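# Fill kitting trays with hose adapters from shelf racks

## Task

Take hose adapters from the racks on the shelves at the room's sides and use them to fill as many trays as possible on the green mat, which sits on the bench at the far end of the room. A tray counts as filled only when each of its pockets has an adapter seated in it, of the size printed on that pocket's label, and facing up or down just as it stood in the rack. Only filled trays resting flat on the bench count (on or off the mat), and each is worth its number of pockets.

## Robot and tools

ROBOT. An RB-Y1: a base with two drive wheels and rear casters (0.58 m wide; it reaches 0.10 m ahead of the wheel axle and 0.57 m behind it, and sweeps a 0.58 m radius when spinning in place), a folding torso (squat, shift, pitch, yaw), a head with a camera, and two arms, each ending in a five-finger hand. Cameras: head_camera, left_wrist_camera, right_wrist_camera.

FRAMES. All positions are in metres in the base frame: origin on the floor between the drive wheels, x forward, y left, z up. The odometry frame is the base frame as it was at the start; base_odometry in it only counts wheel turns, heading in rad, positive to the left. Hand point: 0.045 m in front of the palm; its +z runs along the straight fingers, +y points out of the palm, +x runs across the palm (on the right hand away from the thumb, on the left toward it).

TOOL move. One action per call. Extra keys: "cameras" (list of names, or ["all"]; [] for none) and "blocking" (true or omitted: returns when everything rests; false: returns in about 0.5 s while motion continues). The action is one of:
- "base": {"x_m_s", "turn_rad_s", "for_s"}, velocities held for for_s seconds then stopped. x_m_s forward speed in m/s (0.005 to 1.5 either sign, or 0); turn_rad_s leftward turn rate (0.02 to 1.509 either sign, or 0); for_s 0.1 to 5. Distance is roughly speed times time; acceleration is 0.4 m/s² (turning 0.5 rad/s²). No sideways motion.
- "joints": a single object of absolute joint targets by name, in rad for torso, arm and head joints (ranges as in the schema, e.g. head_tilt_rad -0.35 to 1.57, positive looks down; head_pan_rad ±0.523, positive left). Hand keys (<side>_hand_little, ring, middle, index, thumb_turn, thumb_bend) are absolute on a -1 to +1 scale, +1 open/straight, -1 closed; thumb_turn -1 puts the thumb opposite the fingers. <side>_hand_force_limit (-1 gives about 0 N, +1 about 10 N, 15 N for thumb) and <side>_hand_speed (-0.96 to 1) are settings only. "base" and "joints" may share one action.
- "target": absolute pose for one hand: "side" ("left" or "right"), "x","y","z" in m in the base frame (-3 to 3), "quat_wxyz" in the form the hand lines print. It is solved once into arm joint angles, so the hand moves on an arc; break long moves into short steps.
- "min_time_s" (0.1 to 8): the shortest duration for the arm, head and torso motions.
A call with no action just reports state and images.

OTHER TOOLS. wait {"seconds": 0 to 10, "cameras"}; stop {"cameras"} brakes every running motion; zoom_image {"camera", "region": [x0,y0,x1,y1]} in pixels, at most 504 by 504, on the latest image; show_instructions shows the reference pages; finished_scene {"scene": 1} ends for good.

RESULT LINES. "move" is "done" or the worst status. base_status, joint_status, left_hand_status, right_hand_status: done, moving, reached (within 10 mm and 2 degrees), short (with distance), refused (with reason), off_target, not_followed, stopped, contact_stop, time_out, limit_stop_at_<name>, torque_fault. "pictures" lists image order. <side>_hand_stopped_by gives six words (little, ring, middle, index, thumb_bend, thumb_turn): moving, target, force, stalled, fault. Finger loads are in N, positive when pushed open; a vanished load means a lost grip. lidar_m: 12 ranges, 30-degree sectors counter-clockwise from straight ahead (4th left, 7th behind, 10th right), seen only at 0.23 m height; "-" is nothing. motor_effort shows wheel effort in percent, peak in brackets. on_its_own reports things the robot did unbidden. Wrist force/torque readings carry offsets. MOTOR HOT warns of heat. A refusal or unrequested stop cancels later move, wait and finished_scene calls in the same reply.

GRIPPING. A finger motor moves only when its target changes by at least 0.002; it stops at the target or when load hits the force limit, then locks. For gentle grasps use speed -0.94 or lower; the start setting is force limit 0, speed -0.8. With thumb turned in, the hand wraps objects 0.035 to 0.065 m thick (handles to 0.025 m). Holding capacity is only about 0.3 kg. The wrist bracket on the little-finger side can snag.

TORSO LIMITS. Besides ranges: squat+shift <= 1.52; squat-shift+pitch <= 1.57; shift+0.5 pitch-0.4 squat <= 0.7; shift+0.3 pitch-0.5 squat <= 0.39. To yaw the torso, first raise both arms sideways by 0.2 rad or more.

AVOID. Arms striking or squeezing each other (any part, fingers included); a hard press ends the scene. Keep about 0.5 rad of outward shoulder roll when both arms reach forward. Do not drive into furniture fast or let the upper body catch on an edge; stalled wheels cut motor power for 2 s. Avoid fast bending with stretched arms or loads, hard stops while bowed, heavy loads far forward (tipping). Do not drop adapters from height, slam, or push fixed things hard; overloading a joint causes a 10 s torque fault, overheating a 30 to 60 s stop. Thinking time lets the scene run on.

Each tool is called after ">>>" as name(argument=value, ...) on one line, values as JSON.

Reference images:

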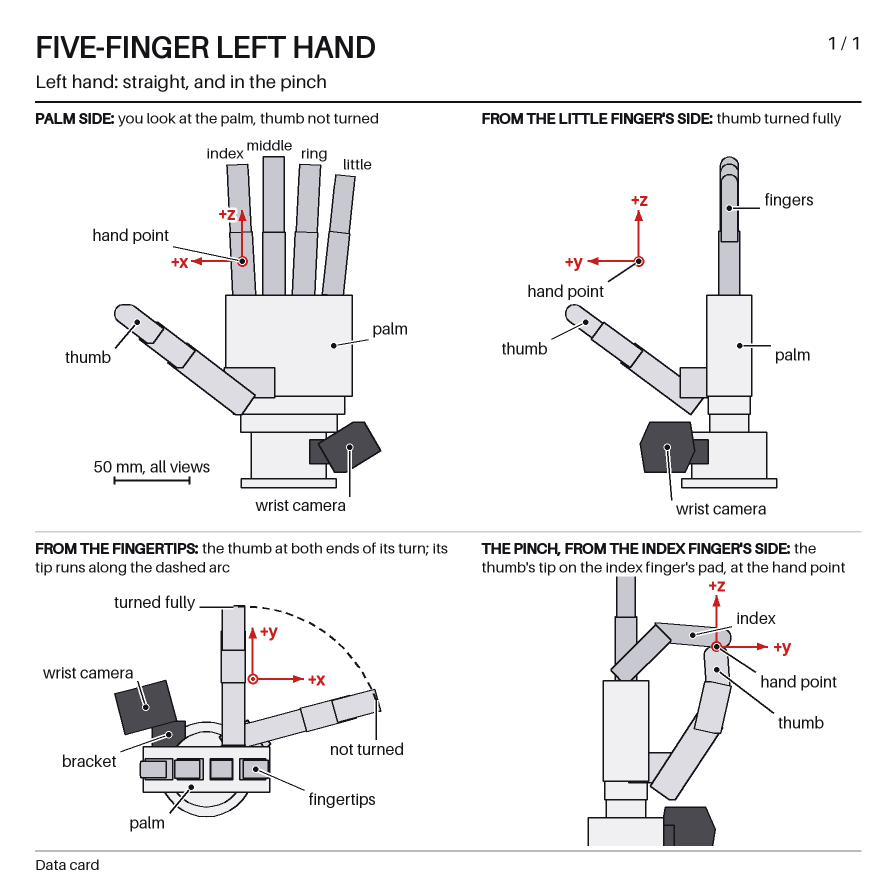

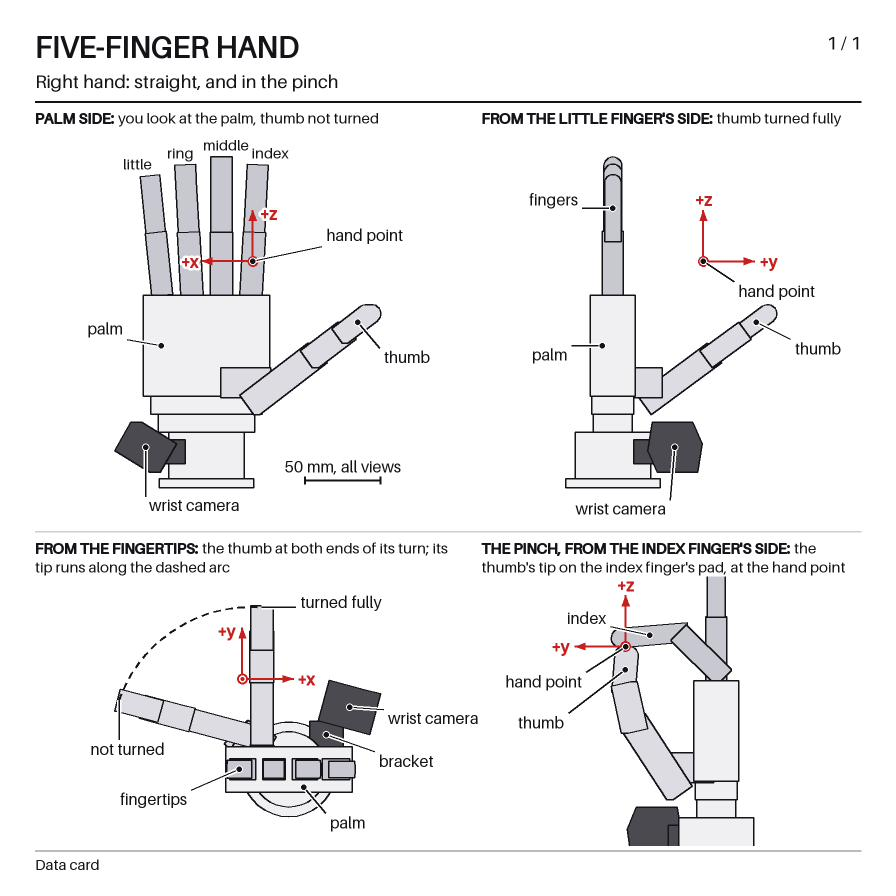

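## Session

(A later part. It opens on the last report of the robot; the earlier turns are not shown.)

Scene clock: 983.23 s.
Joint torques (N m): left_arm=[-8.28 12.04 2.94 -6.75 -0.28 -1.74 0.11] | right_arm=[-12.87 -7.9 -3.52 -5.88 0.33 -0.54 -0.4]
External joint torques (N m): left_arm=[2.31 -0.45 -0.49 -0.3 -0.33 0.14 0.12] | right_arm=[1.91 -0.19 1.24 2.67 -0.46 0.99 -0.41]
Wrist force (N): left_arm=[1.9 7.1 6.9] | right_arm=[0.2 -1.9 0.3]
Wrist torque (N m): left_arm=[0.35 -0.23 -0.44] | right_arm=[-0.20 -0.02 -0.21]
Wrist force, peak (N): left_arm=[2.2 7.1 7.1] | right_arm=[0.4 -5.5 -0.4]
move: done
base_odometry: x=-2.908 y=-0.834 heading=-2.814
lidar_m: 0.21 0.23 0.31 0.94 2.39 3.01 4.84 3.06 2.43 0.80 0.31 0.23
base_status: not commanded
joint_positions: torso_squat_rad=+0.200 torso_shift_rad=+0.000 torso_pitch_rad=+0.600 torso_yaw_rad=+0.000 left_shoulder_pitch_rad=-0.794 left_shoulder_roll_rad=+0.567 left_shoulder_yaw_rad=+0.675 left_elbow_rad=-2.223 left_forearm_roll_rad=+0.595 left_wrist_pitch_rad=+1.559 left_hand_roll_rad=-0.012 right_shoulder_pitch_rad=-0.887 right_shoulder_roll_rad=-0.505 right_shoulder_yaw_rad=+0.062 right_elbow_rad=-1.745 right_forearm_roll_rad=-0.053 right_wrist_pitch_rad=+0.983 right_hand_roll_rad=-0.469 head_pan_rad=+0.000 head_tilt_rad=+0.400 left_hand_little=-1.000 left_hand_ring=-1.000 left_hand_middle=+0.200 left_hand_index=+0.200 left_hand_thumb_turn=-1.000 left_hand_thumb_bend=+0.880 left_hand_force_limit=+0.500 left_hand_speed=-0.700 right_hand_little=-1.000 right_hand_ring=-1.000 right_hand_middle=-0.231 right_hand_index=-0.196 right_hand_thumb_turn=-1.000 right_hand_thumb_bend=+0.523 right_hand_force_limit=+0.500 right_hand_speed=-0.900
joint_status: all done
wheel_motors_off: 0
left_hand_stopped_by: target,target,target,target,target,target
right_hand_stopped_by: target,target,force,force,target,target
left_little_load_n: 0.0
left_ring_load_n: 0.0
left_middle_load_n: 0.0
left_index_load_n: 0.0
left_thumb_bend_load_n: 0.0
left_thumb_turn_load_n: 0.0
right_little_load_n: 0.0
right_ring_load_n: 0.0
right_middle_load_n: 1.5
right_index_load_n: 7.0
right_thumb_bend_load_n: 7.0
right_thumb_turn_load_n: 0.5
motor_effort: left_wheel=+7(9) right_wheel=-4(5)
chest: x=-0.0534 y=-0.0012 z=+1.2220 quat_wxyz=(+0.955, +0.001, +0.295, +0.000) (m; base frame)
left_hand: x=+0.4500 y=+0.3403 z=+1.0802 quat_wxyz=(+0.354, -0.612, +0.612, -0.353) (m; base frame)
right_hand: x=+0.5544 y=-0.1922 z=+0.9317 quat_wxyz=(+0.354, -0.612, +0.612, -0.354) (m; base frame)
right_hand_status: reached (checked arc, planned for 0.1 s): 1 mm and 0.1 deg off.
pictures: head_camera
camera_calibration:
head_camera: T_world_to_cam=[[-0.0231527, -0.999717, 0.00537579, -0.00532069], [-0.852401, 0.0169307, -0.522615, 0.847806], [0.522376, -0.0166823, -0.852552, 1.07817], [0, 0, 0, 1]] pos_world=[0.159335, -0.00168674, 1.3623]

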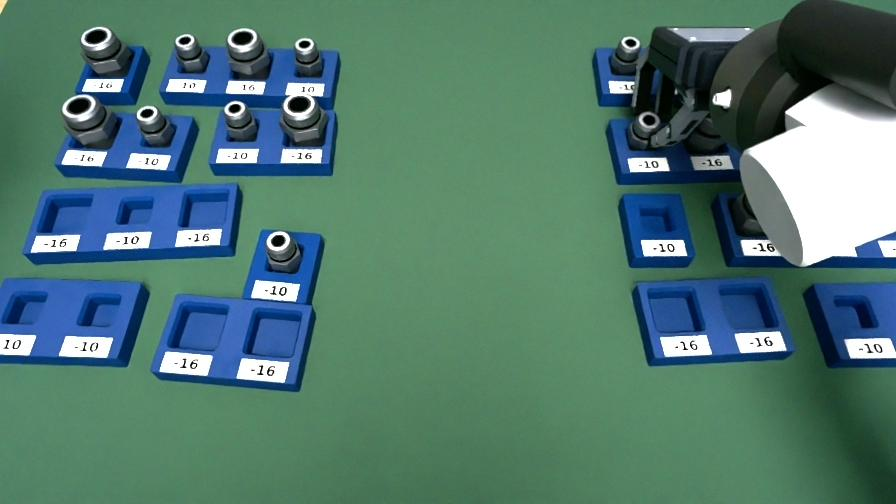

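>>> move(joints={"right_hand_speed":-0.7,"right_hand_index":0.2,"right_hand_middle":0.2,"right_hand_thumb_bend":0.88})

>>> move(target={"side":"right","x":0.5462,"y":-0.1922,"z":1.01,"quat_wxyz":[0.3536,-0.6124,0.6124,-0.3536]})

>>> move(joints={"right_shoulder_pitch_rad":-0.68,"right_shoulder_roll_rad":-0.782,"right_shoulder_yaw_rad":-0.438,"right_elbow_rad":-2.309,"right_forearm_roll_rad":-0.58,"right_wrist_pitch_rad":1.446,"right_hand_roll_rad":-0.348,"right_hand_speed":0,"left_hand_speed":0,"right_hand_index":-0.05,"right_hand_middle":-0.02,"right_hand_thumb_bend":0.6,"left_hand_index":-0.05,"left_hand_middle":-0.02,"left_hand_thumb_bend":0.6}, cameras=["head_camera"])

>>> zoom_image(camera="head_camera", region=[590, 20, 890, 190])

Scene clock: 985.03 s.
Joint torques (N m): left_arm=[-8.56 12.37 3.06 -6.43 -0.3 -1.64 0.23] | right_arm=[-14.46 -8.31 -3.79 -7.56 0.59 -1.19 -0.47]
External joint torques (N m): left_arm=[2.03 -0.12 -0.36 0.03 -0.35 0.24 0.23] | right_arm=[0.31 -0.61 0.97 1 -0.2 0.34 -0.47]
Wrist force (N): left_arm=[2.2 6.8 6.8] | right_arm=[-0.4 3.4 3.6]
Wrist torque (N m): left_arm=[0.32 -0.27 -0.42] | right_arm=[-0.11 -0.04 -0.15]
Wrist force, peak (N): left_arm=[2.1 7.2 7.0] | right_arm=[-0.9 4.1 4.0]
move: done
base_odometry: x=-2.908 y=-0.834 heading=-2.814
lidar_m: 0.21 0.23 0.32 0.96 2.40 3.01 4.85 3.05 2.41 0.81 0.31 0.22
base_status: not commanded
joint_positions: torso_squat_rad=+0.200 torso_shift_rad=+0.000 torso_pitch_rad=+0.600 torso_yaw_rad=+0.000 left_shoulder_pitch_rad=-0.794 left_shoulder_roll_rad=+0.567 left_shoulder_yaw_rad=+0.675 left_elbow_rad=-2.223 left_forearm_roll_rad=+0.595 left_wrist_pitch_rad=+1.559 left_hand_roll_rad=-0.012 right_shoulder_pitch_rad=-0.887 right_shoulder_roll_rad=-0.505 right_shoulder_yaw_rad=+0.062 right_elbow_rad=-1.744 right_forearm_roll_rad=-0.053 right_wrist_pitch_rad=+0.983 right_hand_roll_rad=-0.469 head_pan_rad=+0.000 head_tilt_rad=+0.400 left_hand_little=-1.000 left_hand_ring=-1.000 left_hand_middle=+0.200 left_hand_index=+0.200 left_hand_thumb_turn=-1.000 left_hand_thumb_bend=+0.880 left_hand_force_limit=+0.500 left_hand_speed=-0.700 right_hand_little=-1.000 right_hand_ring=-1.000 right_hand_middle=+0.200 right_hand_index=+0.200 right_hand_thumb_turn=-1.000 right_hand_thumb_bend=+0.880 right_hand_force_limit=+0.500 right_hand_speed=-0.700
joint_status: all done
wheel_motors_off: 0
left_hand_stopped_by: target,target,target,target,target,target
right_hand_stopped_by: target,target,target,target,target,target
left_little_load_n: 0.0
left_ring_load_n: 0.0
left_middle_load_n: 0.0
left_index_load_n: 0.0
left_thumb_bend_load_n: 0.0
left_thumb_turn_load_n: 0.0
right_little_load_n: 0.0
right_ring_load_n: 0.0
right_middle_load_n: 0.0
right_index_load_n: 0.0
right_thumb_bend_load_n: 0.0
right_thumb_turn_load_n: 0.0
motor_effort: left_wheel=+8(9) right_wheel=-3(4)
chest: x=-0.0534 y=-0.0012 z=+1.2220 quat_wxyz=(+0.955, +0.001, +0.295, +0.000) (m; base frame)
left_hand: x=+0.4500 y=+0.3403 z=+1.0801 quat_wxyz=(+0.354, -0.612, +0.612, -0.353) (m; base frame)
right_hand: x=+0.5542 y=-0.1923 z=+0.9313 quat_wxyz=(+0.354, -0.612, +0.612, -0.354) (m; base frame)
pictures: none

Scene clock: 985.87 s.
Joint torques (N m): left_arm=[-8.33 12.65 3.38 -6.57 -0.09 -1.74 0.1] | right_arm=[-15.27 -9.64 -4.9 -6.76 0.74 -1.65 0.08]
External joint torques (N m): left_arm=[2.27 0.16 -0.05 -0.11 -0.14 0.15 0.11] | right_arm=[0.03 -1.31 0.17 0.76 -0.08 -0.11 0.08]
Wrist force (N): left_arm=[2.0 6.9 7.1] | right_arm=[-0.7 2.9 4.0]
Wrist torque (N m): left_arm=[0.32 -0.23 -0.43] | right_arm=[-0.19 -0.02 -0.05]
Wrist force, peak (N): left_arm=[2.3 7.4 7.0] | right_arm=[0.3 5.0 4.3]
move: done
base_odometry: x=-2.908 y=-0.834 heading=-2.814
lidar_m: 0.21 0.23 0.33 0.95 2.39 3.01 4.84 3.05 2.43 0.82 0.31 0.22
base_status: not commanded
joint_positions: torso_squat_rad=+0.200 torso_shift_rad=+0.000 torso_pitch_rad=+0.600 torso_yaw_rad=+0.000 left_shoulder_pitch_rad=-0.794 left_shoulder_roll_rad=+0.567 left_shoulder_yaw_rad=+0.675 left_elbow_rad=-2.223 left_forearm_roll_rad=+0.595 left_wrist_pitch_rad=+1.559 left_hand_roll_rad=-0.012 right_shoulder_pitch_rad=-0.977 right_shoulder_roll_rad=-0.568 right_shoulder_yaw_rad=+0.013 right_elbow_rad=-1.923 right_forearm_roll_rad=-0.145 right_wrist_pitch_rad=+1.250 right_hand_roll_rad=-0.447 head_pan_rad=+0.000 head_tilt_rad=+0.400 left_hand_little=-1.000 left_hand_ring=-1.000 left_hand_middle=+0.200 left_hand_index=+0.200 left_hand_thumb_turn=-1.000 left_hand_thumb_bend=+0.880 left_hand_force_limit=+0.500 left_hand_speed=-0.700 right_hand_little=-1.000 right_hand_ring=-1.000 right_hand_middle=+0.200 right_hand_index=+0.200 right_hand_thumb_turn=-1.000 right_hand_thumb_bend=+0.880 right_hand_force_limit=+0.500 right_hand_speed=-0.700
joint_status: all done
wheel_motors_off: 0
left_hand_stopped_by: target,target,target,target,target,target
right_hand_stopped_by: target,target,target,target,target,target
left_little_load_n: 0.0
left_ring_load_n: -0.5
left_middle_load_n: 0.0
left_index_load_n: 0.0
left_thumb_bend_load_n: 0.0
left_thumb_turn_load_n: 0.0
right_little_load_n: 0.0
right_ring_load_n: 0.0
right_middle_load_n: 0.0
right_index_load_n: 0.0
right_thumb_bend_load_n: 0.0
right_thumb_turn_load_n: 0.0
motor_effort: left_wheel=+8(9) right_wheel=-4(5)
chest: x=-0.0533 y=-0.0012 z=+1.2219 quat_wxyz=(+0.955, +0.001, +0.295, +0.000) (m; base frame)
left_hand: x=+0.4501 y=+0.3403 z=+1.0801 quat_wxyz=(+0.354, -0.612, +0.612, -0.353) (m; base frame)
right_hand: x=+0.5462 y=-0.1921 z=+1.0099 quat_wxyz=(+0.354, -0.612, +0.612, -0.354) (m; base frame)
right_hand_status: reached (checked arc, planned for 0.5 s): 0 mm and 0.0 deg off.
pictures: none

Scene clock: 987.43 s.
Joint torques (N m): left_arm=[-9.17 12.14 3.41 -6.71 -0.02 -1.58 0.16] | right_arm=[-9.65 -13.59 -5.16 -4.62 0.82 -1.57 -0.03]
External joint torques (N m): left_arm=[1.42 -0.36 -0.01 -0.25 -0.07 0.3 0.17] | right_arm=[-0.49 -1.49 0.64 0.4 0.13 0.04 -0.04]
Wrist force (N): left_arm=[2.1 6.8 7.2] | right_arm=[-0.6 3.8 4.0]
Wrist torque (N m): left_arm=[0.30 -0.25 -0.44] | right_arm=[-0.05 0.02 0.00]
Wrist force, peak (N): left_arm=[2.1 7.1 7.2] | right_arm=[-0.6 4.6 4.7]
move: done
base_odometry: x=-2.908 y=-0.834 heading=-2.814
lidar_m: 0.21 0.23 0.33 0.95 2.40 3.00 4.84 3.05 2.42 0.81 0.32 0.22
base_status: not commanded
joint_positions: torso_squat_rad=+0.200 torso_shift_rad=+0.000 torso_pitch_rad=+0.600 torso_yaw_rad=+0.000 left_shoulder_pitch_rad=-0.794 left_shoulder_roll_rad=+0.567 left_shoulder_yaw_rad=+0.675 left_elbow_rad=-2.223 left_forearm_roll_rad=+0.595 left_wrist_pitch_rad=+1.559 left_hand_roll_rad=-0.012 right_shoulder_pitch_rad=-0.680 right_shoulder_roll_rad=-0.782 right_shoulder_yaw_rad=-0.438 right_elbow_rad=-2.309 right_forearm_roll_rad=-0.580 right_wrist_pitch_rad=+1.446 right_hand_roll_rad=-0.348 head_pan_rad=+0.000 head_tilt_rad=+0.400 left_hand_little=-1.000 left_hand_ring=-1.000 left_hand_middle=-0.020 left_hand_index=-0.050 left_hand_thumb_turn=-1.000 left_hand_thumb_bend=+0.600 left_hand_force_limit=+0.500 left_hand_speed=+0.000 right_hand_little=-1.000 right_hand_ring=-1.000 right_hand_middle=-0.020 right_hand_index=-0.050 right_hand_thumb_turn=-1.000 right_hand_thumb_bend=+0.600 right_hand_force_limit=+0.500 right_hand_speed=+0.000
joint_status: all done
wheel_motors_off: 0
left_hand_stopped_by: target,target,target,target,target,target
right_hand_stopped_by: target,target,target,target,target,target
left_little_load_n: 0.0
left_ring_load_n: 0.0
left_middle_load_n: 0.0
left_index_load_n: 0.0
left_thumb_bend_load_n: 0.0
left_thumb_turn_load_n: 0.0
right_little_load_n: 0.0
right_ring_load_n: 0.0
right_middle_load_n: -0.5
right_index_load_n: 0.0
right_thumb_bend_load_n: 0.0
right_thumb_turn_load_n: 0.0
motor_effort: left_wheel=+9(9) right_wheel=-4(6)
chest: x=-0.0533 y=-0.0012 z=+1.2219 quat_wxyz=(+0.955, +0.001, +0.295, +0.000) (m; base frame)
left_hand: x=+0.4501 y=+0.3403 z=+1.0801 quat_wxyz=(+0.354, -0.612, +0.613, -0.353) (m; base frame)
right_hand: x=+0.4500 y=-0.2999 z=+1.0796 quat_wxyz=(+0.353, -0.612, +0.613, -0.353) (m; base frame)
pictures: head_camera
camera_calibration:
head_camera: T_world_to_cam=[[-0.0232905, -0.999714, 0.00541131, -0.00534508], [-0.852469, 0.0170318, -0.5225, 0.847746], [0.522259, -0.0167822, -0.852622, 1.07824], [0, 0, 0, 1]] pos_world=[0.159435, -0.00168703, 1.3623]

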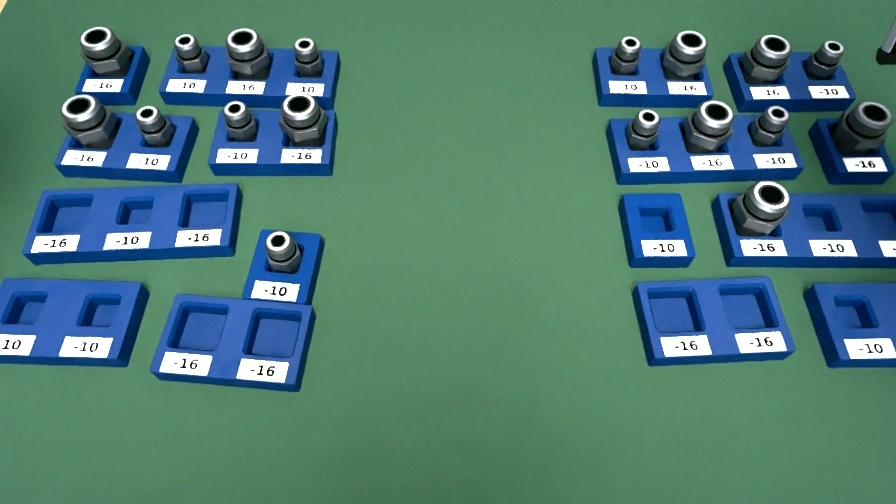

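Scaled by 1.680 from the camera's 896x504 image, which has a finer 1280x720 frame.

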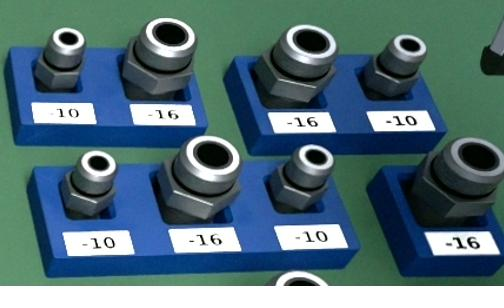

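>>> move(base={"x_m_s":-0.2,"for_s":0.87}, joints={"left_shoulder_pitch_rad":-0.066,"left_shoulder_roll_rad":0.351,"left_shoulder_yaw_rad":0.025,"left_elbow_rad":-2.511,"left_forearm_roll_rad":0.102,"left_wrist_pitch_rad":1.218,"left_hand_roll_rad":0.302,"right_shoulder_pitch_rad":-0.073,"right_shoulder_roll_rad":-0.509,"right_shoulder_yaw_rad":0.052,"right_elbow_rad":-2.513,"right_forearm_roll_rad":-0.069,"right_wrist_pitch_rad":1.21,"right_hand_roll_rad":-0.483,"torso_pitch_rad":0.3,"torso_squat_rad":0.4,"head_tilt_rad":0.7}, min_time_s=1.5)

>>> move(base={"turn_rad_s":-0.45,"for_s":1.035})

>>> move(base={"x_m_s":-0.9,"for_s":3.3})

>>> move(base={"turn_rad_s":0.8922,"for_s":2.267})

>>> move(base={"x_m_s":0.35,"for_s":1.22}, cameras=["head_camera"])

>>> zoom_image(camera="head_camera", region=[420, 100, 660, 230])

Scene clock: 989.97 s.
Joint torques (N m): left_arm=[-4.79 4.39 2.72 -9.75 -0.32 -1.55 0.18] | right_arm=[-5.8 -6.24 -3.82 -7.47 0.79 -1.57 -0.4]
External joint torques (N m): left_arm=[1.27 0.06 -0.62 -0.77 0.14 0.25 0.19] | right_arm=[-0.32 -0.56 0.41 0.37 -0.08 -0.05 -0.4]
Wrist force (N): left_arm=[2.1 7.2 6.4] | right_arm=[-1.0 3.2 3.6]
Wrist torque (N m): left_arm=[0.43 -0.27 -0.28] | right_arm=[-0.14 0.06 -0.21]
Wrist force, peak (N): left_arm=[2.4 7.2 7.2] | right_arm=[-0.8 3.7 4.9]
move: done
base_odometry: x=-2.744 y=-0.778 heading=-2.814
lidar_m: 0.38 0.41 0.58 2.28 2.40 2.88 4.66 2.92 2.42 1.44 0.55 0.41
base_status: done (sent for 0.87 of 0.87 s)
joint_positions: torso_squat_rad=+0.400 torso_shift_rad=+0.000 torso_pitch_rad=+0.300 torso_yaw_rad=+0.000 left_shoulder_pitch_rad=-0.066 left_shoulder_roll_rad=+0.351 left_shoulder_yaw_rad=+0.025 left_elbow_rad=-2.511 left_forearm_roll_rad=+0.102 left_wrist_pitch_rad=+1.218 left_hand_roll_rad=+0.302 right_shoulder_pitch_rad=-0.073 right_shoulder_roll_rad=-0.509 right_shoulder_yaw_rad=+0.052 right_elbow_rad=-2.513 right_forearm_roll_rad=-0.069 right_wrist_pitch_rad=+1.210 right_hand_roll_rad=-0.483 head_pan_rad=+0.000 head_tilt_rad=+0.700 left_hand_little=-1.000 left_hand_ring=-1.000 left_hand_middle=-0.020 left_hand_index=-0.050 left_hand_thumb_turn=-1.000 left_hand_thumb_bend=+0.600 left_hand_force_limit=+0.500 left_hand_speed=+0.000 right_hand_little=-1.000 right_hand_ring=-1.000 right_hand_middle=-0.020 right_hand_index=-0.050 right_hand_thumb_turn=-1.000 right_hand_thumb_bend=+0.600 right_hand_force_limit=+0.500 right_hand_speed=+0.000
joint_status: all done
wheel_motors_off: 0
left_hand_stopped_by: target,target,target,target,target,target
right_hand_stopped_by: target,target,target,target,target,target
left_little_load_n: 0.0
left_ring_load_n: 0.0
left_middle_load_n: 0.0
left_index_load_n: 0.0
left_thumb_bend_load_n: 0.0
left_thumb_turn_load_n: 0.0
right_little_load_n: 0.0
right_ring_load_n: 0.0
right_middle_load_n: 0.0
right_index_load_n: 0.0
right_thumb_bend_load_n: 0.0
right_thumb_turn_load_n: 0.0
motor_effort: left_wheel=-10(30) right_wheel=-1(20)
chest: x=-0.1367 y=-0.0012 z=+1.2209 quat_wxyz=(+0.989, +0.001, +0.149, +0.000) (m; base frame)
left_hand: x=+0.2801 y=+0.2198 z=+0.9809 quat_wxyz=(+0.356, -0.613, +0.611, -0.353) (m; base frame)
right_hand: x=+0.2799 y=-0.2192 z=+0.9802 quat_wxyz=(+0.353, -0.611, +0.612, -0.355) (m; base frame)
pictures: none

Scene clock: 992.20 s.
Joint torques (N m): left_arm=[-4.52 3.95 2.03 -9.38 -0.58 -1.67 -0.05] | right_arm=[-5.64 -6.13 -4.02 -7.4 0.86 -1.41 -0.4]
External joint torques (N m): left_arm=[1.55 -0.38 -1.3 -0.41 -0.12 0.13 -0.04] | right_arm=[-0.16 -0.45 0.22 0.44 -0.02 0.11 -0.41]
Wrist force (N): left_arm=[2.3 7.0 6.7] | right_arm=[-0.9 3.3 4.0]
Wrist torque (N m): left_arm=[0.36 -0.30 -0.25] | right_arm=[-0.17 0.03 -0.16]
Wrist force, peak (N): left_arm=[2.2 7.3 6.8] | right_arm=[-0.8 4.0 4.3]
move: done
base_odometry: x=-2.744 y=-0.778 heading=+3.004
lidar_m: 0.40 0.39 0.42 0.61 2.28 2.44 3.61 4.67 2.91 2.37 1.19 0.53
base_status: done (sent for 1.03 of 1.03 s)
joint_positions: torso_squat_rad=+0.400 torso_shift_rad=+0.000 torso_pitch_rad=+0.300 torso_yaw_rad=+0.000 left_shoulder_pitch_rad=-0.066 left_shoulder_roll_rad=+0.351 left_shoulder_yaw_rad=+0.025 left_elbow_rad=-2.511 left_forearm_roll_rad=+0.102 left_wrist_pitch_rad=+1.218 left_hand_roll_rad=+0.302 right_shoulder_pitch_rad=-0.073 right_shoulder_roll_rad=-0.509 right_shoulder_yaw_rad=+0.052 right_elbow_rad=-2.513 right_forearm_roll_rad=-0.069 right_wrist_pitch_rad=+1.210 right_hand_roll_rad=-0.483 head_pan_rad=+0.000 head_tilt_rad=+0.700 left_hand_little=-1.000 left_hand_ring=-1.000 left_hand_middle=-0.020 left_hand_index=-0.050 left_hand_thumb_turn=-1.000 left_hand_thumb_bend=+0.600 left_hand_force_limit=+0.500 left_hand_speed=+0.000 right_hand_little=-1.000 right_hand_ring=-1.000 right_hand_middle=-0.020 right_hand_index=-0.050 right_hand_thumb_turn=-1.000 right_hand_thumb_bend=+0.600 right_hand_force_limit=+0.500 right_hand_speed=+0.000
joint_status: not commanded
wheel_motors_off: 0
left_hand_stopped_by: target,target,target,target,target,target
right_hand_stopped_by: target,target,target,target,target,target
left_little_load_n: 0.0
left_ring_load_n: 0.0
left_middle_load_n: 0.0
left_index_load_n: 0.0
left_thumb_bend_load_n: 0.0
left_thumb_turn_load_n: 0.0
right_little_load_n: 0.0
right_ring_load_n: 0.0
right_middle_load_n: 0.0
right_index_load_n: 0.0
right_thumb_bend_load_n: 0.0
right_thumb_turn_load_n: 0.0
motor_effort: left_wheel=+7(36) right_wheel=+4(21)
chest: x=-0.1367 y=-0.0012 z=+1.2209 quat_wxyz=(+0.989, +0.001, +0.149, +0.000) (m; base frame)
left_hand: x=+0.2802 y=+0.2198 z=+0.9808 quat_wxyz=(+0.356, -0.613, +0.611, -0.353) (m; base frame)
right_hand: x=+0.2800 y=-0.2192 z=+0.9802 quat_wxyz=(+0.353, -0.611, +0.612, -0.355) (m; base frame)
pictures: none

Scene clock: 998.20 s.
Joint torques (N m): left_arm=[-4.91 4.1 2.91 -9.38 -0.58 -1.57 0.22] | right_arm=[-6.33 -6.25 -3.92 -7.29 0.81 -1.49 -0.38]
External joint torques (N m): left_arm=[1.15 -0.23 -0.43 -0.41 -0.12 0.23 0.23] | right_arm=[-0.85 -0.57 0.31 0.56 -0.07 0.03 -0.39]
Wrist force (N): left_arm=[2.1 7.1 6.5] | right_arm=[-0.5 2.9 4.0]
Wrist torque (N m): left_arm=[0.40 -0.26 -0.27] | right_arm=[-0.16 -0.06 -0.19]
Wrist force, peak (N): left_arm=[2.2 6.9 7.3] | right_arm=[-1.0 3.9 4.5]
move: done
base_odometry: x=+0.198 y=-1.186 heading=+3.003
lidar_m: 3.13 3.07 1.37 0.76 0.82 0.73 1.29 2.00 2.12 3.12 3.20 3.84
base_status: done (sent for 3.3 of 3.3 s)
joint_positions: torso_squat_rad=+0.400 torso_shift_rad=+0.000 torso_pitch_rad=+0.300 torso_yaw_rad=+0.000 left_shoulder_pitch_rad=-0.066 left_shoulder_roll_rad=+0.351 left_shoulder_yaw_rad=+0.025 left_elbow_rad=-2.511 left_forearm_roll_rad=+0.102 left_wrist_pitch_rad=+1.218 left_hand_roll_rad=+0.302 right_shoulder_pitch_rad=-0.073 right_shoulder_roll_rad=-0.509 right_shoulder_yaw_rad=+0.052 right_elbow_rad=-2.513 right_forearm_roll_rad=-0.069 right_wrist_pitch_rad=+1.210 right_hand_roll_rad=-0.483 head_pan_rad=+0.000 head_tilt_rad=+0.700 left_hand_little=-1.000 left_hand_ring=-1.000 left_hand_middle=-0.020 left_hand_index=-0.050 left_hand_thumb_turn=-1.000 left_hand_thumb_bend=+0.600 left_hand_force_limit=+0.500 left_hand_speed=+0.000 right_hand_little=-1.000 right_hand_ring=-1.000 right_hand_middle=-0.020 right_hand_index=-0.050 right_hand_thumb_turn=-1.000 right_hand_thumb_bend=+0.600 right_hand_force_limit=+0.500 right_hand_speed=+0.000
joint_status: not commanded
wheel_motors_off: 0
left_hand_stopped_by: target,target,target,target,target,target
right_hand_stopped_by: target,target,target,target,target,target
left_little_load_n: 0.0
left_ring_load_n: 0.0
left_middle_load_n: 0.0
left_index_load_n: 0.0
left_thumb_bend_load_n: 0.0
left_thumb_turn_load_n: 0.0
right_little_load_n: 0.0
right_ring_load_n: 0.0
right_middle_load_n: 0.0
right_index_load_n: 0.0
right_thumb_bend_load_n: 0.0
right_thumb_turn_load_n: 0.0
motor_effort: left_wheel=-10(42) right_wheel=+6(25)
chest: x=-0.1366 y=-0.0012 z=+1.2209 quat_wxyz=(+0.989, +0.001, +0.149, +0.000) (m; base frame)
left_hand: x=+0.2802 y=+0.2198 z=+0.9808 quat_wxyz=(+0.356, -0.613, +0.611, -0.353) (m; base frame)
right_hand: x=+0.2800 y=-0.2192 z=+0.9801 quat_wxyz=(+0.353, -0.611, +0.612, -0.355) (m; base frame)
pictures: none

Scene clock: 1002.57 s.
Joint torques (N m): left_arm=[-5.42 4.33 2.08 -9.37 -0.84 -1.54 -0.06] | right_arm=[-6.31 -6.64 -4.18 -7.33 0.83 -1.42 -0.36]
External joint torques (N m): left_arm=[0.65 0 -1.25 -0.4 -0.38 0.26 -0.05] | right_arm=[-0.83 -0.96 0.06 0.51 -0.04 0.1 -0.37]
Wrist force (N): left_arm=[2.3 6.8 6.5] | right_arm=[-0.5 2.7 4.1]
Wrist torque (N m): left_arm=[0.35 -0.30 -0.24] | right_arm=[-0.25 -0.06 -0.19]
Wrist force, peak (N): left_arm=[2.4 7.1 7.0] | right_arm=[-0.9 3.5 4.5]
move: done
base_odometry: x=+0.198 y=-1.186 heading=-1.258
lidar_m: 0.82 0.74 1.18 1.98 2.06 2.84 3.20 3.75 3.19 3.08 1.46 0.77
base_status: done (sent for 2.27 of 2.27 s)
joint_positions: torso_squat_rad=+0.400 torso_shift_rad=+0.000 torso_pitch_rad=+0.300 torso_yaw_rad=+0.000 left_shoulder_pitch_rad=-0.066 left_shoulder_roll_rad=+0.351 left_shoulder_yaw_rad=+0.025 left_elbow_rad=-2.511 left_forearm_roll_rad=+0.102 left_wrist_pitch_rad=+1.218 left_hand_roll_rad=+0.302 right_shoulder_pitch_rad=-0.073 right_shoulder_roll_rad=-0.509 right_shoulder_yaw_rad=+0.052 right_elbow_rad=-2.513 right_forearm_roll_rad=-0.069 right_wrist_pitch_rad=+1.210 right_hand_roll_rad=-0.483 head_pan_rad=+0.000 head_tilt_rad=+0.700 left_hand_little=-1.000 left_hand_ring=-1.000 left_hand_middle=-0.020 left_hand_index=-0.050 left_hand_thumb_turn=-1.000 left_hand_thumb_bend=+0.600 left_hand_force_limit=+0.500 left_hand_speed=+0.000 right_hand_little=-1.000 right_hand_ring=-1.000 right_hand_middle=-0.020 right_hand_index=-0.050 right_hand_thumb_turn=-1.000 right_hand_thumb_bend=+0.600 right_hand_force_limit=+0.500 right_hand_speed=+0.000
joint_status: not commanded
wheel_motors_off: 0
left_hand_stopped_by: target,target,target,target,target,target
right_hand_stopped_by: target,target,target,target,target,target
left_little_load_n: 0.0
left_ring_load_n: 0.5
left_middle_load_n: 0.0
left_index_load_n: 0.0
left_thumb_bend_load_n: 0.0
left_thumb_turn_load_n: 0.0
right_little_load_n: 0.0
right_ring_load_n: 0.0
right_middle_load_n: 0.0
right_index_load_n: 0.0
right_thumb_bend_load_n: 0.0
right_thumb_turn_load_n: 0.0
motor_effort: left_wheel=+4(36) right_wheel=+4(23)
chest: x=-0.1366 y=-0.0011 z=+1.2209 quat_wxyz=(+0.989, +0.001, +0.149, +0.000) (m; base frame)
left_hand: x=+0.2802 y=+0.2198 z=+0.9808 quat_wxyz=(+0.356, -0.613, +0.611, -0.353) (m; base frame)
right_hand: x=+0.2800 y=-0.2192 z=+0.9801 quat_wxyz=(+0.353, -0.611, +0.612, -0.355) (m; base frame)
pictures: none

Scene clock: 1005.13 s.
Joint torques (N m): left_arm=[-4.79 3.94 2.66 -9.44 -0.51 -1.52 0.12] | right_arm=[-5.72 -6.62 -3.95 -7.18 0.97 -1.45 -0.35]
External joint torques (N m): left_arm=[1.28 -0.38 -0.68 -0.47 -0.05 0.28 0.12] | right_arm=[-0.24 -0.94 0.28 0.66 0.09 0.07 -0.36]
Wrist force (N): left_arm=[2.1 6.9 6.7] | right_arm=[-0.7 3.5 3.5]
Wrist torque (N m): left_arm=[0.35 -0.27 -0.27] | right_arm=[-0.04 0.01 -0.18]
Wrist force, peak (N): left_arm=[2.3 7.1 7.3] | right_arm=[-1.5 3.7 4.4]
move: done
base_odometry: x=+0.331 y=-1.597 heading=-1.258
lidar_m: 0.38 0.41 0.44 1.34 2.05 2.83 3.63 4.21 3.20 2.28 0.50 0.63
base_status: done (sent for 1.23 of 1.23 s)
joint_positions: torso_squat_rad=+0.400 torso_shift_rad=+0.000 torso_pitch_rad=+0.300 torso_yaw_rad=+0.000 left_shoulder_pitch_rad=-0.066 left_shoulder_roll_rad=+0.351 left_shoulder_yaw_rad=+0.025 left_elbow_rad=-2.511 left_forearm_roll_rad=+0.102 left_wrist_pitch_rad=+1.218 left_hand_roll_rad=+0.302 right_shoulder_pitch_rad=-0.073 right_shoulder_roll_rad=-0.509 right_shoulder_yaw_rad=+0.052 right_elbow_rad=-2.513 right_forearm_roll_rad=-0.069 right_wrist_pitch_rad=+1.210 right_hand_roll_rad=-0.483 head_pan_rad=+0.000 head_tilt_rad=+0.700 left_hand_little=-1.000 left_hand_ring=-1.000 left_hand_middle=-0.020 left_hand_index=-0.050 left_hand_thumb_turn=-1.000 left_hand_thumb_bend=+0.600 left_hand_force_limit=+0.500 left_hand_speed=+0.000 right_hand_little=-1.000 right_hand_ring=-1.000 right_hand_middle=-0.020 right_hand_index=-0.050 right_hand_thumb_turn=-1.000 right_hand_thumb_bend=+0.600 right_hand_force_limit=+0.500 right_hand_speed=+0.000
joint_status: not commanded
wheel_motors_off: 0
left_hand_stopped_by: target,target,target,target,target,target
right_hand_stopped_by: target,target,target,target,target,target
left_little_load_n: 0.0
left_ring_load_n: 0.0
left_middle_load_n: 0.0
left_index_load_n: 0.0
left_thumb_bend_load_n: 0.0
left_thumb_turn_load_n: 0.0
right_little_load_n: 0.0
right_ring_load_n: 0.0
right_middle_load_n: 0.0
right_index_load_n: 0.0
right_thumb_bend_load_n: 0.0
right_thumb_turn_load_n: 0.0
motor_effort: left_wheel=+2(41) right_wheel=-3(24)
chest: x=-0.1365 y=-0.0011 z=+1.2208 quat_wxyz=(+0.989, +0.001, +0.149, +0.000) (m; base frame)
left_hand: x=+0.2802 y=+0.2198 z=+0.9807 quat_wxyz=(+0.356, -0.613, +0.611, -0.353) (m; base frame)
right_hand: x=+0.2801 y=-0.2192 z=+0.9801 quat_wxyz=(+0.353, -0.611, +0.612, -0.355) (m; base frame)
pictures: head_camera
camera_calibration:
head_camera: T_world_to_cam=[[-0.0229632, -0.999722, 0.0052615, -0.00843643], [-0.852521, 0.0168325, -0.522421, 0.749329], [0.522188, -0.016482, -0.852671, 1.17465], [0, 0, 0, 1]] pos_world=[0.0252359, -0.00168659, 1.3931]

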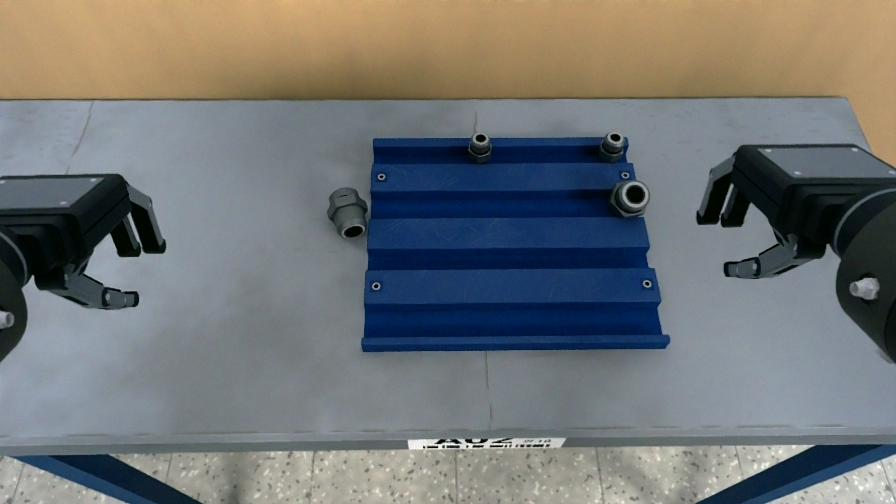

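Scaled by 2.100 from the camera's 896x504 image, which has a finer 1280x720 frame.

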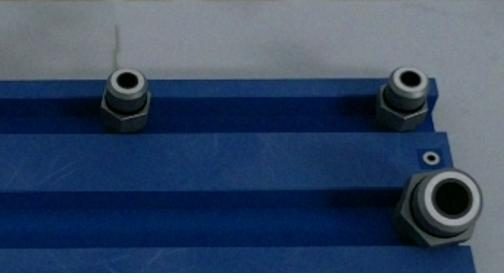

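>>> zoom_image(camera="head_camera", region=[580, 110, 680, 230])

Scaled by 4.200 from the camera's 896x504 image, which has a finer 1280x720 frame.

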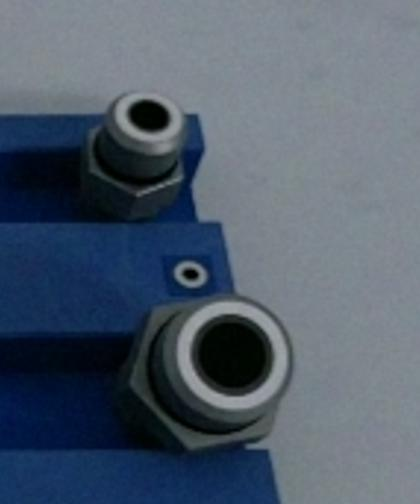

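>>> move(target={"side":"right","x":0.4991,"y":-0.1975,"z":0.93,"quat_wxyz":[0.3536,-0.6124,0.6124,-0.3536]}, cameras=["right_wrist_camera"])

>>> move(target={"side":"right","x":0.4991,"y":-0.1975,"z":0.875,"quat_wxyz":[0.3536,-0.6124,0.6124,-0.3536]}, cameras=["right_wrist_camera","head_camera"])

Scene clock: 1008.50 s.
Joint torques (N m): left_arm=[-4.88 4.47 2.56 -9.06 -0.47 -1.59 0] | right_arm=[-17.4 -8.79 -3.56 -7.93 0.6 -1.36 -0.12]
External joint torques (N m): left_arm=[1.19 0.15 -0.77 -0.08 -0.01 0.21 0] | right_arm=[0.33 -1.4 0.71 0.91 -0.06 0.21 -0.13]
Wrist force (N): left_arm=[2.2 7.0 6.7] | right_arm=[-0.6 3.0 3.6]
Wrist torque (N m): left_arm=[0.36 -0.27 -0.26] | right_arm=[-0.20 -0.06 0.00]
Wrist force, peak (N): left_arm=[2.3 7.0 7.0] | right_arm=[-0.3 4.5 4.4]
move: done
base_odometry: x=+0.331 y=-1.597 heading=-1.258
lidar_m: 0.39 0.41 0.45 1.33 2.05 2.82 3.64 4.19 3.20 2.29 0.50 0.64
base_status: not commanded
joint_positions: torso_squat_rad=+0.400 torso_shift_rad=+0.000 torso_pitch_rad=+0.300 torso_yaw_rad=+0.000 left_shoulder_pitch_rad=-0.066 left_shoulder_roll_rad=+0.351 left_shoulder_yaw_rad=+0.025 left_elbow_rad=-2.511 left_forearm_roll_rad=+0.102 left_wrist_pitch_rad=+1.218 left_hand_roll_rad=+0.302 right_shoulder_pitch_rad=-0.768 right_shoulder_roll_rad=-0.407 right_shoulder_yaw_rad=+0.106 right_elbow_rad=-1.451 right_forearm_roll_rad=-0.085 right_wrist_pitch_rad=+0.849 right_hand_roll_rad=-0.404 head_pan_rad=+0.000 head_tilt_rad=+0.700 left_hand_little=-1.000 left_hand_ring=-1.000 left_hand_middle=-0.020 left_hand_index=-0.050 left_hand_thumb_turn=-1.000 left_hand_thumb_bend=+0.600 left_hand_force_limit=+0.500 left_hand_speed=+0.000 right_hand_little=-1.000 right_hand_ring=-1.000 right_hand_middle=-0.020 right_hand_index=-0.050 right_hand_thumb_turn=-1.000 right_hand_thumb_bend=+0.600 right_hand_force_limit=+0.500 right_hand_speed=+0.000
joint_status: all done
wheel_motors_off: 0
left_hand_stopped_by: target,target,target,target,target,target
right_hand_stopped_by: target,target,target,target,target,target
left_little_load_n: 0.0
left_ring_load_n: 0.0
left_middle_load_n: 0.0
left_index_load_n: 0.0
left_thumb_bend_load_n: 0.0
left_thumb_turn_load_n: 0.0
right_little_load_n: 0.0
right_ring_load_n: 0.0
right_middle_load_n: 0.0
right_index_load_n: 0.0
right_thumb_bend_load_n: 0.5
right_thumb_turn_load_n: 0.0
motor_effort: left_wheel=+8(8) right_wheel=-3(5)
chest: x=-0.1366 y=-0.0011 z=+1.2208 quat_wxyz=(+0.989, +0.001, +0.149, +0.000) (m; base frame)
left_hand: x=+0.2802 y=+0.2198 z=+0.9807 quat_wxyz=(+0.356, -0.613, +0.611, -0.353) (m; base frame)
right_hand: x=+0.4990 y=-0.1975 z=+0.9301 quat_wxyz=(+0.354, -0.612, +0.612, -0.354) (m; base frame)
right_hand_status: reached (checked arc, planned for 1.2 s): 0 mm and 0.0 deg off.
pictures: right_wrist_camera
camera_calibration:
right_wrist_camera: T_world_to_cam=[[-0.512947, -0.275185, -0.813116, 0.955806], [-0.555032, 0.828912, 0.0696061, 0.375542], [0.654847, 0.48701, -0.577925, 0.418303], [0, 0, 0, 1]] pos_world=[0.424791, -0.251985, 0.992789]

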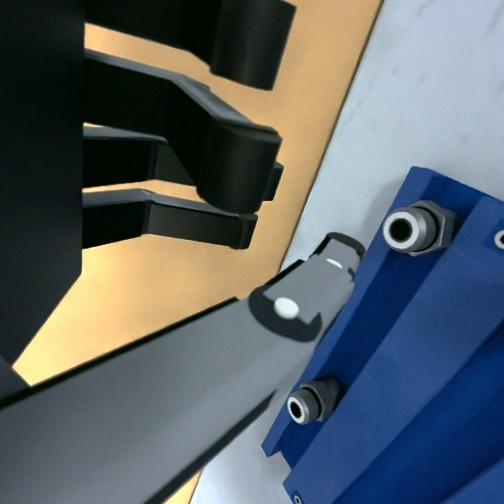

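Scene clock: 1009.33 s.
Joint torques (N m): left_arm=[-4.71 4.5 3.06 -9.23 -0.6 -1.66 0.18] | right_arm=[-18.27 -8.49 -3.84 -8.52 0.59 -1.43 -0.17]
External joint torques (N m): left_arm=[1.36 0.17 -0.27 -0.26 -0.14 0.14 0.18] | right_arm=[-0.74 -1.54 -0.13 0.51 -0.01 0.12 -0.18]
Wrist force (N): left_arm=[2.3 6.9 6.5] | right_arm=[-0.5 3.0 4.0]
Wrist torque (N m): left_arm=[0.36 -0.29 -0.25] | right_arm=[-0.24 -0.07 -0.20]
Wrist force, peak (N): left_arm=[2.3 7.3 6.8] | right_arm=[-0.8 5.6 4.1]
move: done
base_odometry: x=+0.331 y=-1.597 heading=-1.258
lidar_m: 0.39 0.41 0.44 1.34 2.05 2.85 3.62 4.20 3.21 2.28 0.50 0.63
base_status: not commanded
joint_positions: torso_squat_rad=+0.400 torso_shift_rad=+0.000 torso_pitch_rad=+0.300 torso_yaw_rad=+0.000 left_shoulder_pitch_rad=-0.066 left_shoulder_roll_rad=+0.351 left_shoulder_yaw_rad=+0.025 left_elbow_rad=-2.511 left_forearm_roll_rad=+0.102 left_wrist_pitch_rad=+1.218 left_hand_roll_rad=+0.302 right_shoulder_pitch_rad=-0.747 right_shoulder_roll_rad=-0.362 right_shoulder_yaw_rad=+0.123 right_elbow_rad=-1.278 right_forearm_roll_rad=-0.023 right_wrist_pitch_rad=+0.660 right_hand_roll_rad=-0.429 head_pan_rad=+0.000 head_tilt_rad=+0.700 left_hand_little=-1.000 left_hand_ring=-1.000 left_hand_middle=-0.020 left_hand_index=-0.050 left_hand_thumb_turn=-1.000 left_hand_thumb_bend=+0.600 left_hand_force_limit=+0.500 left_hand_speed=+0.000 right_hand_little=-1.000 right_hand_ring=-1.000 right_hand_middle=-0.020 right_hand_index=-0.050 right_hand_thumb_turn=-1.000 right_hand_thumb_bend=+0.600 right_hand_force_limit=+0.500 right_hand_speed=+0.000
joint_status: all done
wheel_motors_off: 0
left_hand_stopped_by: target,target,target,target,target,target
right_hand_stopped_by: target,target,target,target,target,target
left_little_load_n: 0.0
left_ring_load_n: 0.0
left_middle_load_n: 0.0
left_index_load_n: 0.0
left_thumb_bend_load_n: 0.0
left_thumb_turn_load_n: 0.0
right_little_load_n: 0.0
right_ring_load_n: 0.0
right_middle_load_n: 0.0
right_index_load_n: 0.0
right_thumb_bend_load_n: 0.0
right_thumb_turn_load_n: 0.0
motor_effort: left_wheel=+6(8) right_wheel=-4(5)
chest: x=-0.1365 y=-0.0011 z=+1.2208 quat_wxyz=(+0.989, +0.001, +0.149, +0.000) (m; base frame)
left_hand: x=+0.2802 y=+0.2198 z=+0.9807 quat_wxyz=(+0.356, -0.613, +0.611, -0.353) (m; base frame)
right_hand: x=+0.4989 y=-0.1975 z=+0.8749 quat_wxyz=(+0.353, -0.612, +0.612, -0.353) (m; base frame)
right_hand_status: reached (checked arc, planned for 0.5 s): 0 mm and 0.0 deg off.
pictures: head_camera, right_wrist_camera
camera_calibration:
head_camera: T_world_to_cam=[[-0.0229616, -0.999723, 0.00525953, -0.00843373], [-0.852477, 0.0168308, -0.522494, 0.749429], [0.522261, -0.0164809, -0.852627, 1.17459], [0, 0, 0, 1]] pos_world=[0.0252357, -0.00168658, 1.3931]
right_wrist_camera: T_world_to_cam=[[-0.513316, -0.275256, -0.812859, 0.910849], [-0.554989, 0.828926, 0.0697752, 0.379148], [0.654594, 0.486944, -0.578266, 0.386934], [0, 0, 0, 1]] pos_world=[0.424692, -0.251985, 0.937687]

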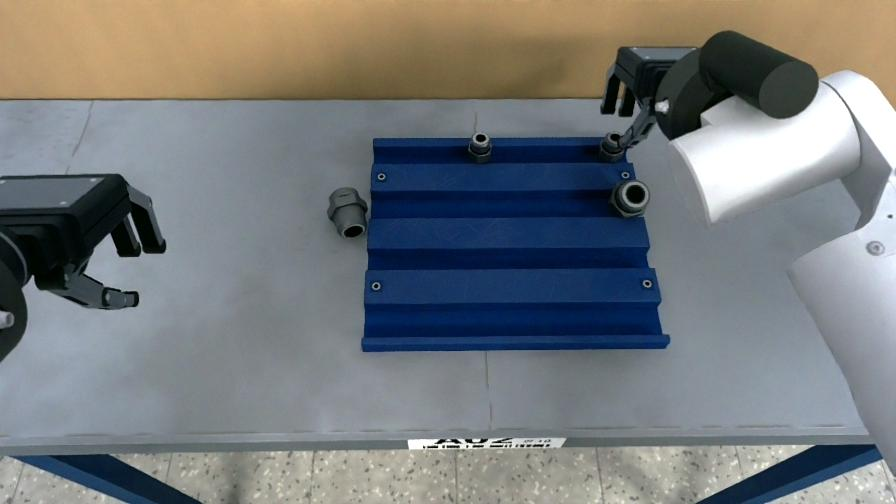

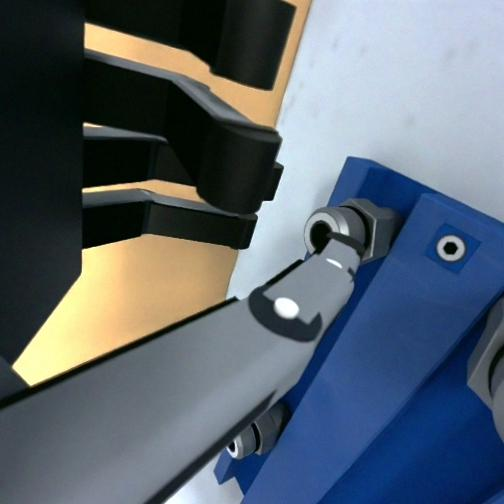

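>>> move(target={"side":"right","x":0.4984,"y":-0.1995,"z":0.851,"quat_wxyz":[0.3536,-0.6124,0.6124,-0.3536]}, cameras=["right_wrist_camera","head_camera"])

Scene clock: 1010.60 s.
Joint torques (N m): left_arm=[-4.99 4.61 2.8 -9.31 -0.66 -1.61 0.12] | right_arm=[-18.45 -7.87 -3 -8.59 0.42 -1.45 -0.31]
External joint torques (N m): left_arm=[1.07 0.28 -0.54 -0.34 -0.2 0.19 0.13] | right_arm=[-0.97 -1.02 0.43 0.42 -0.14 0.1 -0.32]
Wrist force (N): left_arm=[2.0 6.8 6.7] | right_arm=[-0.8 3.4 3.9]
Wrist torque (N m): left_arm=[0.35 -0.23 -0.26] | right_arm=[-0.10 0.05 -0.22]
Wrist force, peak (N): left_arm=[2.2 7.2 6.7] | right_arm=[-0.6 4.2 4.3]
move: done
base_odometry: x=+0.331 y=-1.597 heading=-1.258
lidar_m: 0.38 0.40 0.45 1.35 2.06 2.83 3.63 4.20 3.20 2.28 0.52 0.64
base_status: not commanded
joint_positions: torso_squat_rad=+0.400 torso_shift_rad=+0.000 torso_pitch_rad=+0.300 torso_yaw_rad=+0.000 left_shoulder_pitch_rad=-0.066 left_shoulder_roll_rad=+0.351 left_shoulder_yaw_rad=+0.025 left_elbow_rad=-2.511 left_forearm_roll_rad=+0.102 left_wrist_pitch_rad=+1.218 left_hand_roll_rad=+0.302 right_shoulder_pitch_rad=-0.746 right_shoulder_roll_rad=-0.344 right_shoulder_yaw_rad=+0.125 right_elbow_rad=-1.187 right_forearm_roll_rad=+0.002 right_wrist_pitch_rad=+0.570 right_hand_roll_rad=-0.440 head_pan_rad=+0.000 head_tilt_rad=+0.700 left_hand_little=-1.000 left_hand_ring=-1.000 left_hand_middle=-0.020 left_hand_index=-0.050 left_hand_thumb_turn=-1.000 left_hand_thumb_bend=+0.600 left_hand_force_limit=+0.500 left_hand_speed=+0.000 right_hand_little=-1.000 right_hand_ring=-1.000 right_hand_middle=-0.020 right_hand_index=-0.050 right_hand_thumb_turn=-1.000 right_hand_thumb_bend=+0.600 right_hand_force_limit=+0.500 right_hand_speed=+0.000
joint_status: all done
wheel_motors_off: 0
left_hand_stopped_by: target,target,target,target,target,target
right_hand_stopped_by: target,target,target,target,target,target
left_little_load_n: 0.0
left_ring_load_n: 0.0
left_middle_load_n: 0.0
left_index_load_n: 0.0
left_thumb_bend_load_n: 0.5
left_thumb_turn_load_n: 0.0
right_little_load_n: 0.0
right_ring_load_n: 0.0
right_middle_load_n: 0.0
right_index_load_n: 0.0
right_thumb_bend_load_n: 0.0
right_thumb_turn_load_n: 0.0
motor_effort: left_wheel=+7(11) right_wheel=-4(5)
chest: x=-0.1366 y=-0.0011 z=+1.2208 quat_wxyz=(+0.989, +0.001, +0.149, +0.000) (m; base frame)
left_hand: x=+0.2802 y=+0.2198 z=+0.9807 quat_wxyz=(+0.356, -0.613, +0.611, -0.353) (m; base frame)
right_hand: x=+0.4980 y=-0.1996 z=+0.8510 quat_wxyz=(+0.353, -0.612, +0.612, -0.353) (m; base frame)
right_hand_status: reached (checked arc, planned for 0.3 s): 0 mm and 0.0 deg off.
pictures: head_camera, right_wrist_camera
camera_calibration:
head_camera: T_world_to_cam=[[-0.0229616, -0.999723, 0.00525953, -0.00843373], [-0.852477, 0.0168308, -0.522494, 0.749429], [0.522261, -0.0164809, -0.852627, 1.17459], [0, 0, 0, 1]] pos_world=[0.0252357, -0.00168658, 1.3931]
right_wrist_camera: T_world_to_cam=[[-0.513378, -0.275403, -0.812771, 0.890238], [-0.555021, 0.828911, 0.0697018, 0.382079], [0.654518, 0.486888, -0.578399, 0.37493], [0, 0, 0, 1]] pos_world=[0.423692, -0.254084, 0.913787]

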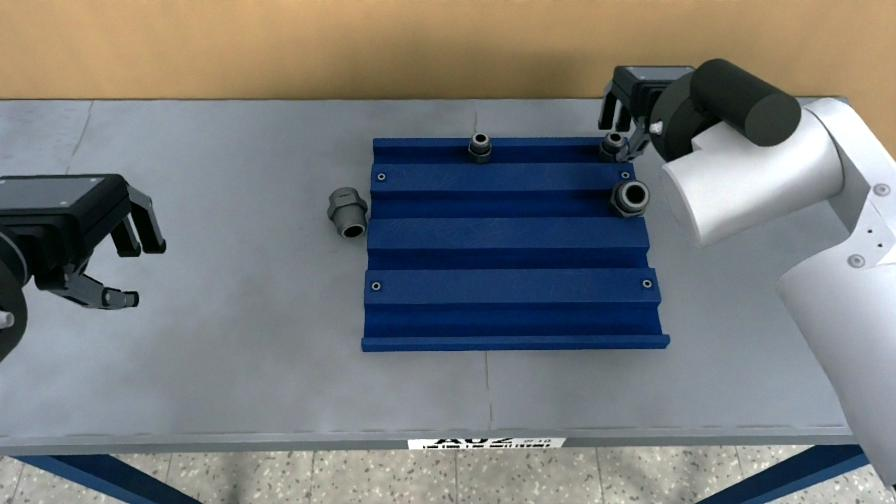

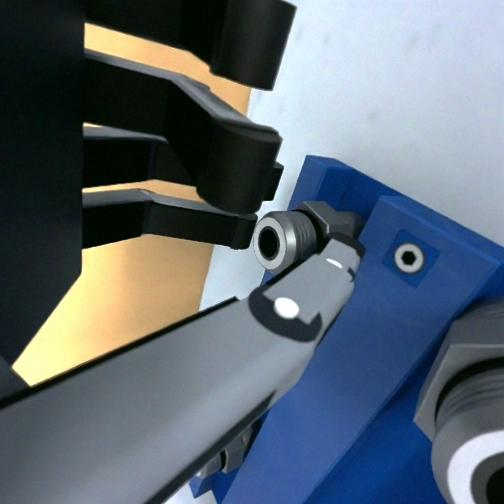

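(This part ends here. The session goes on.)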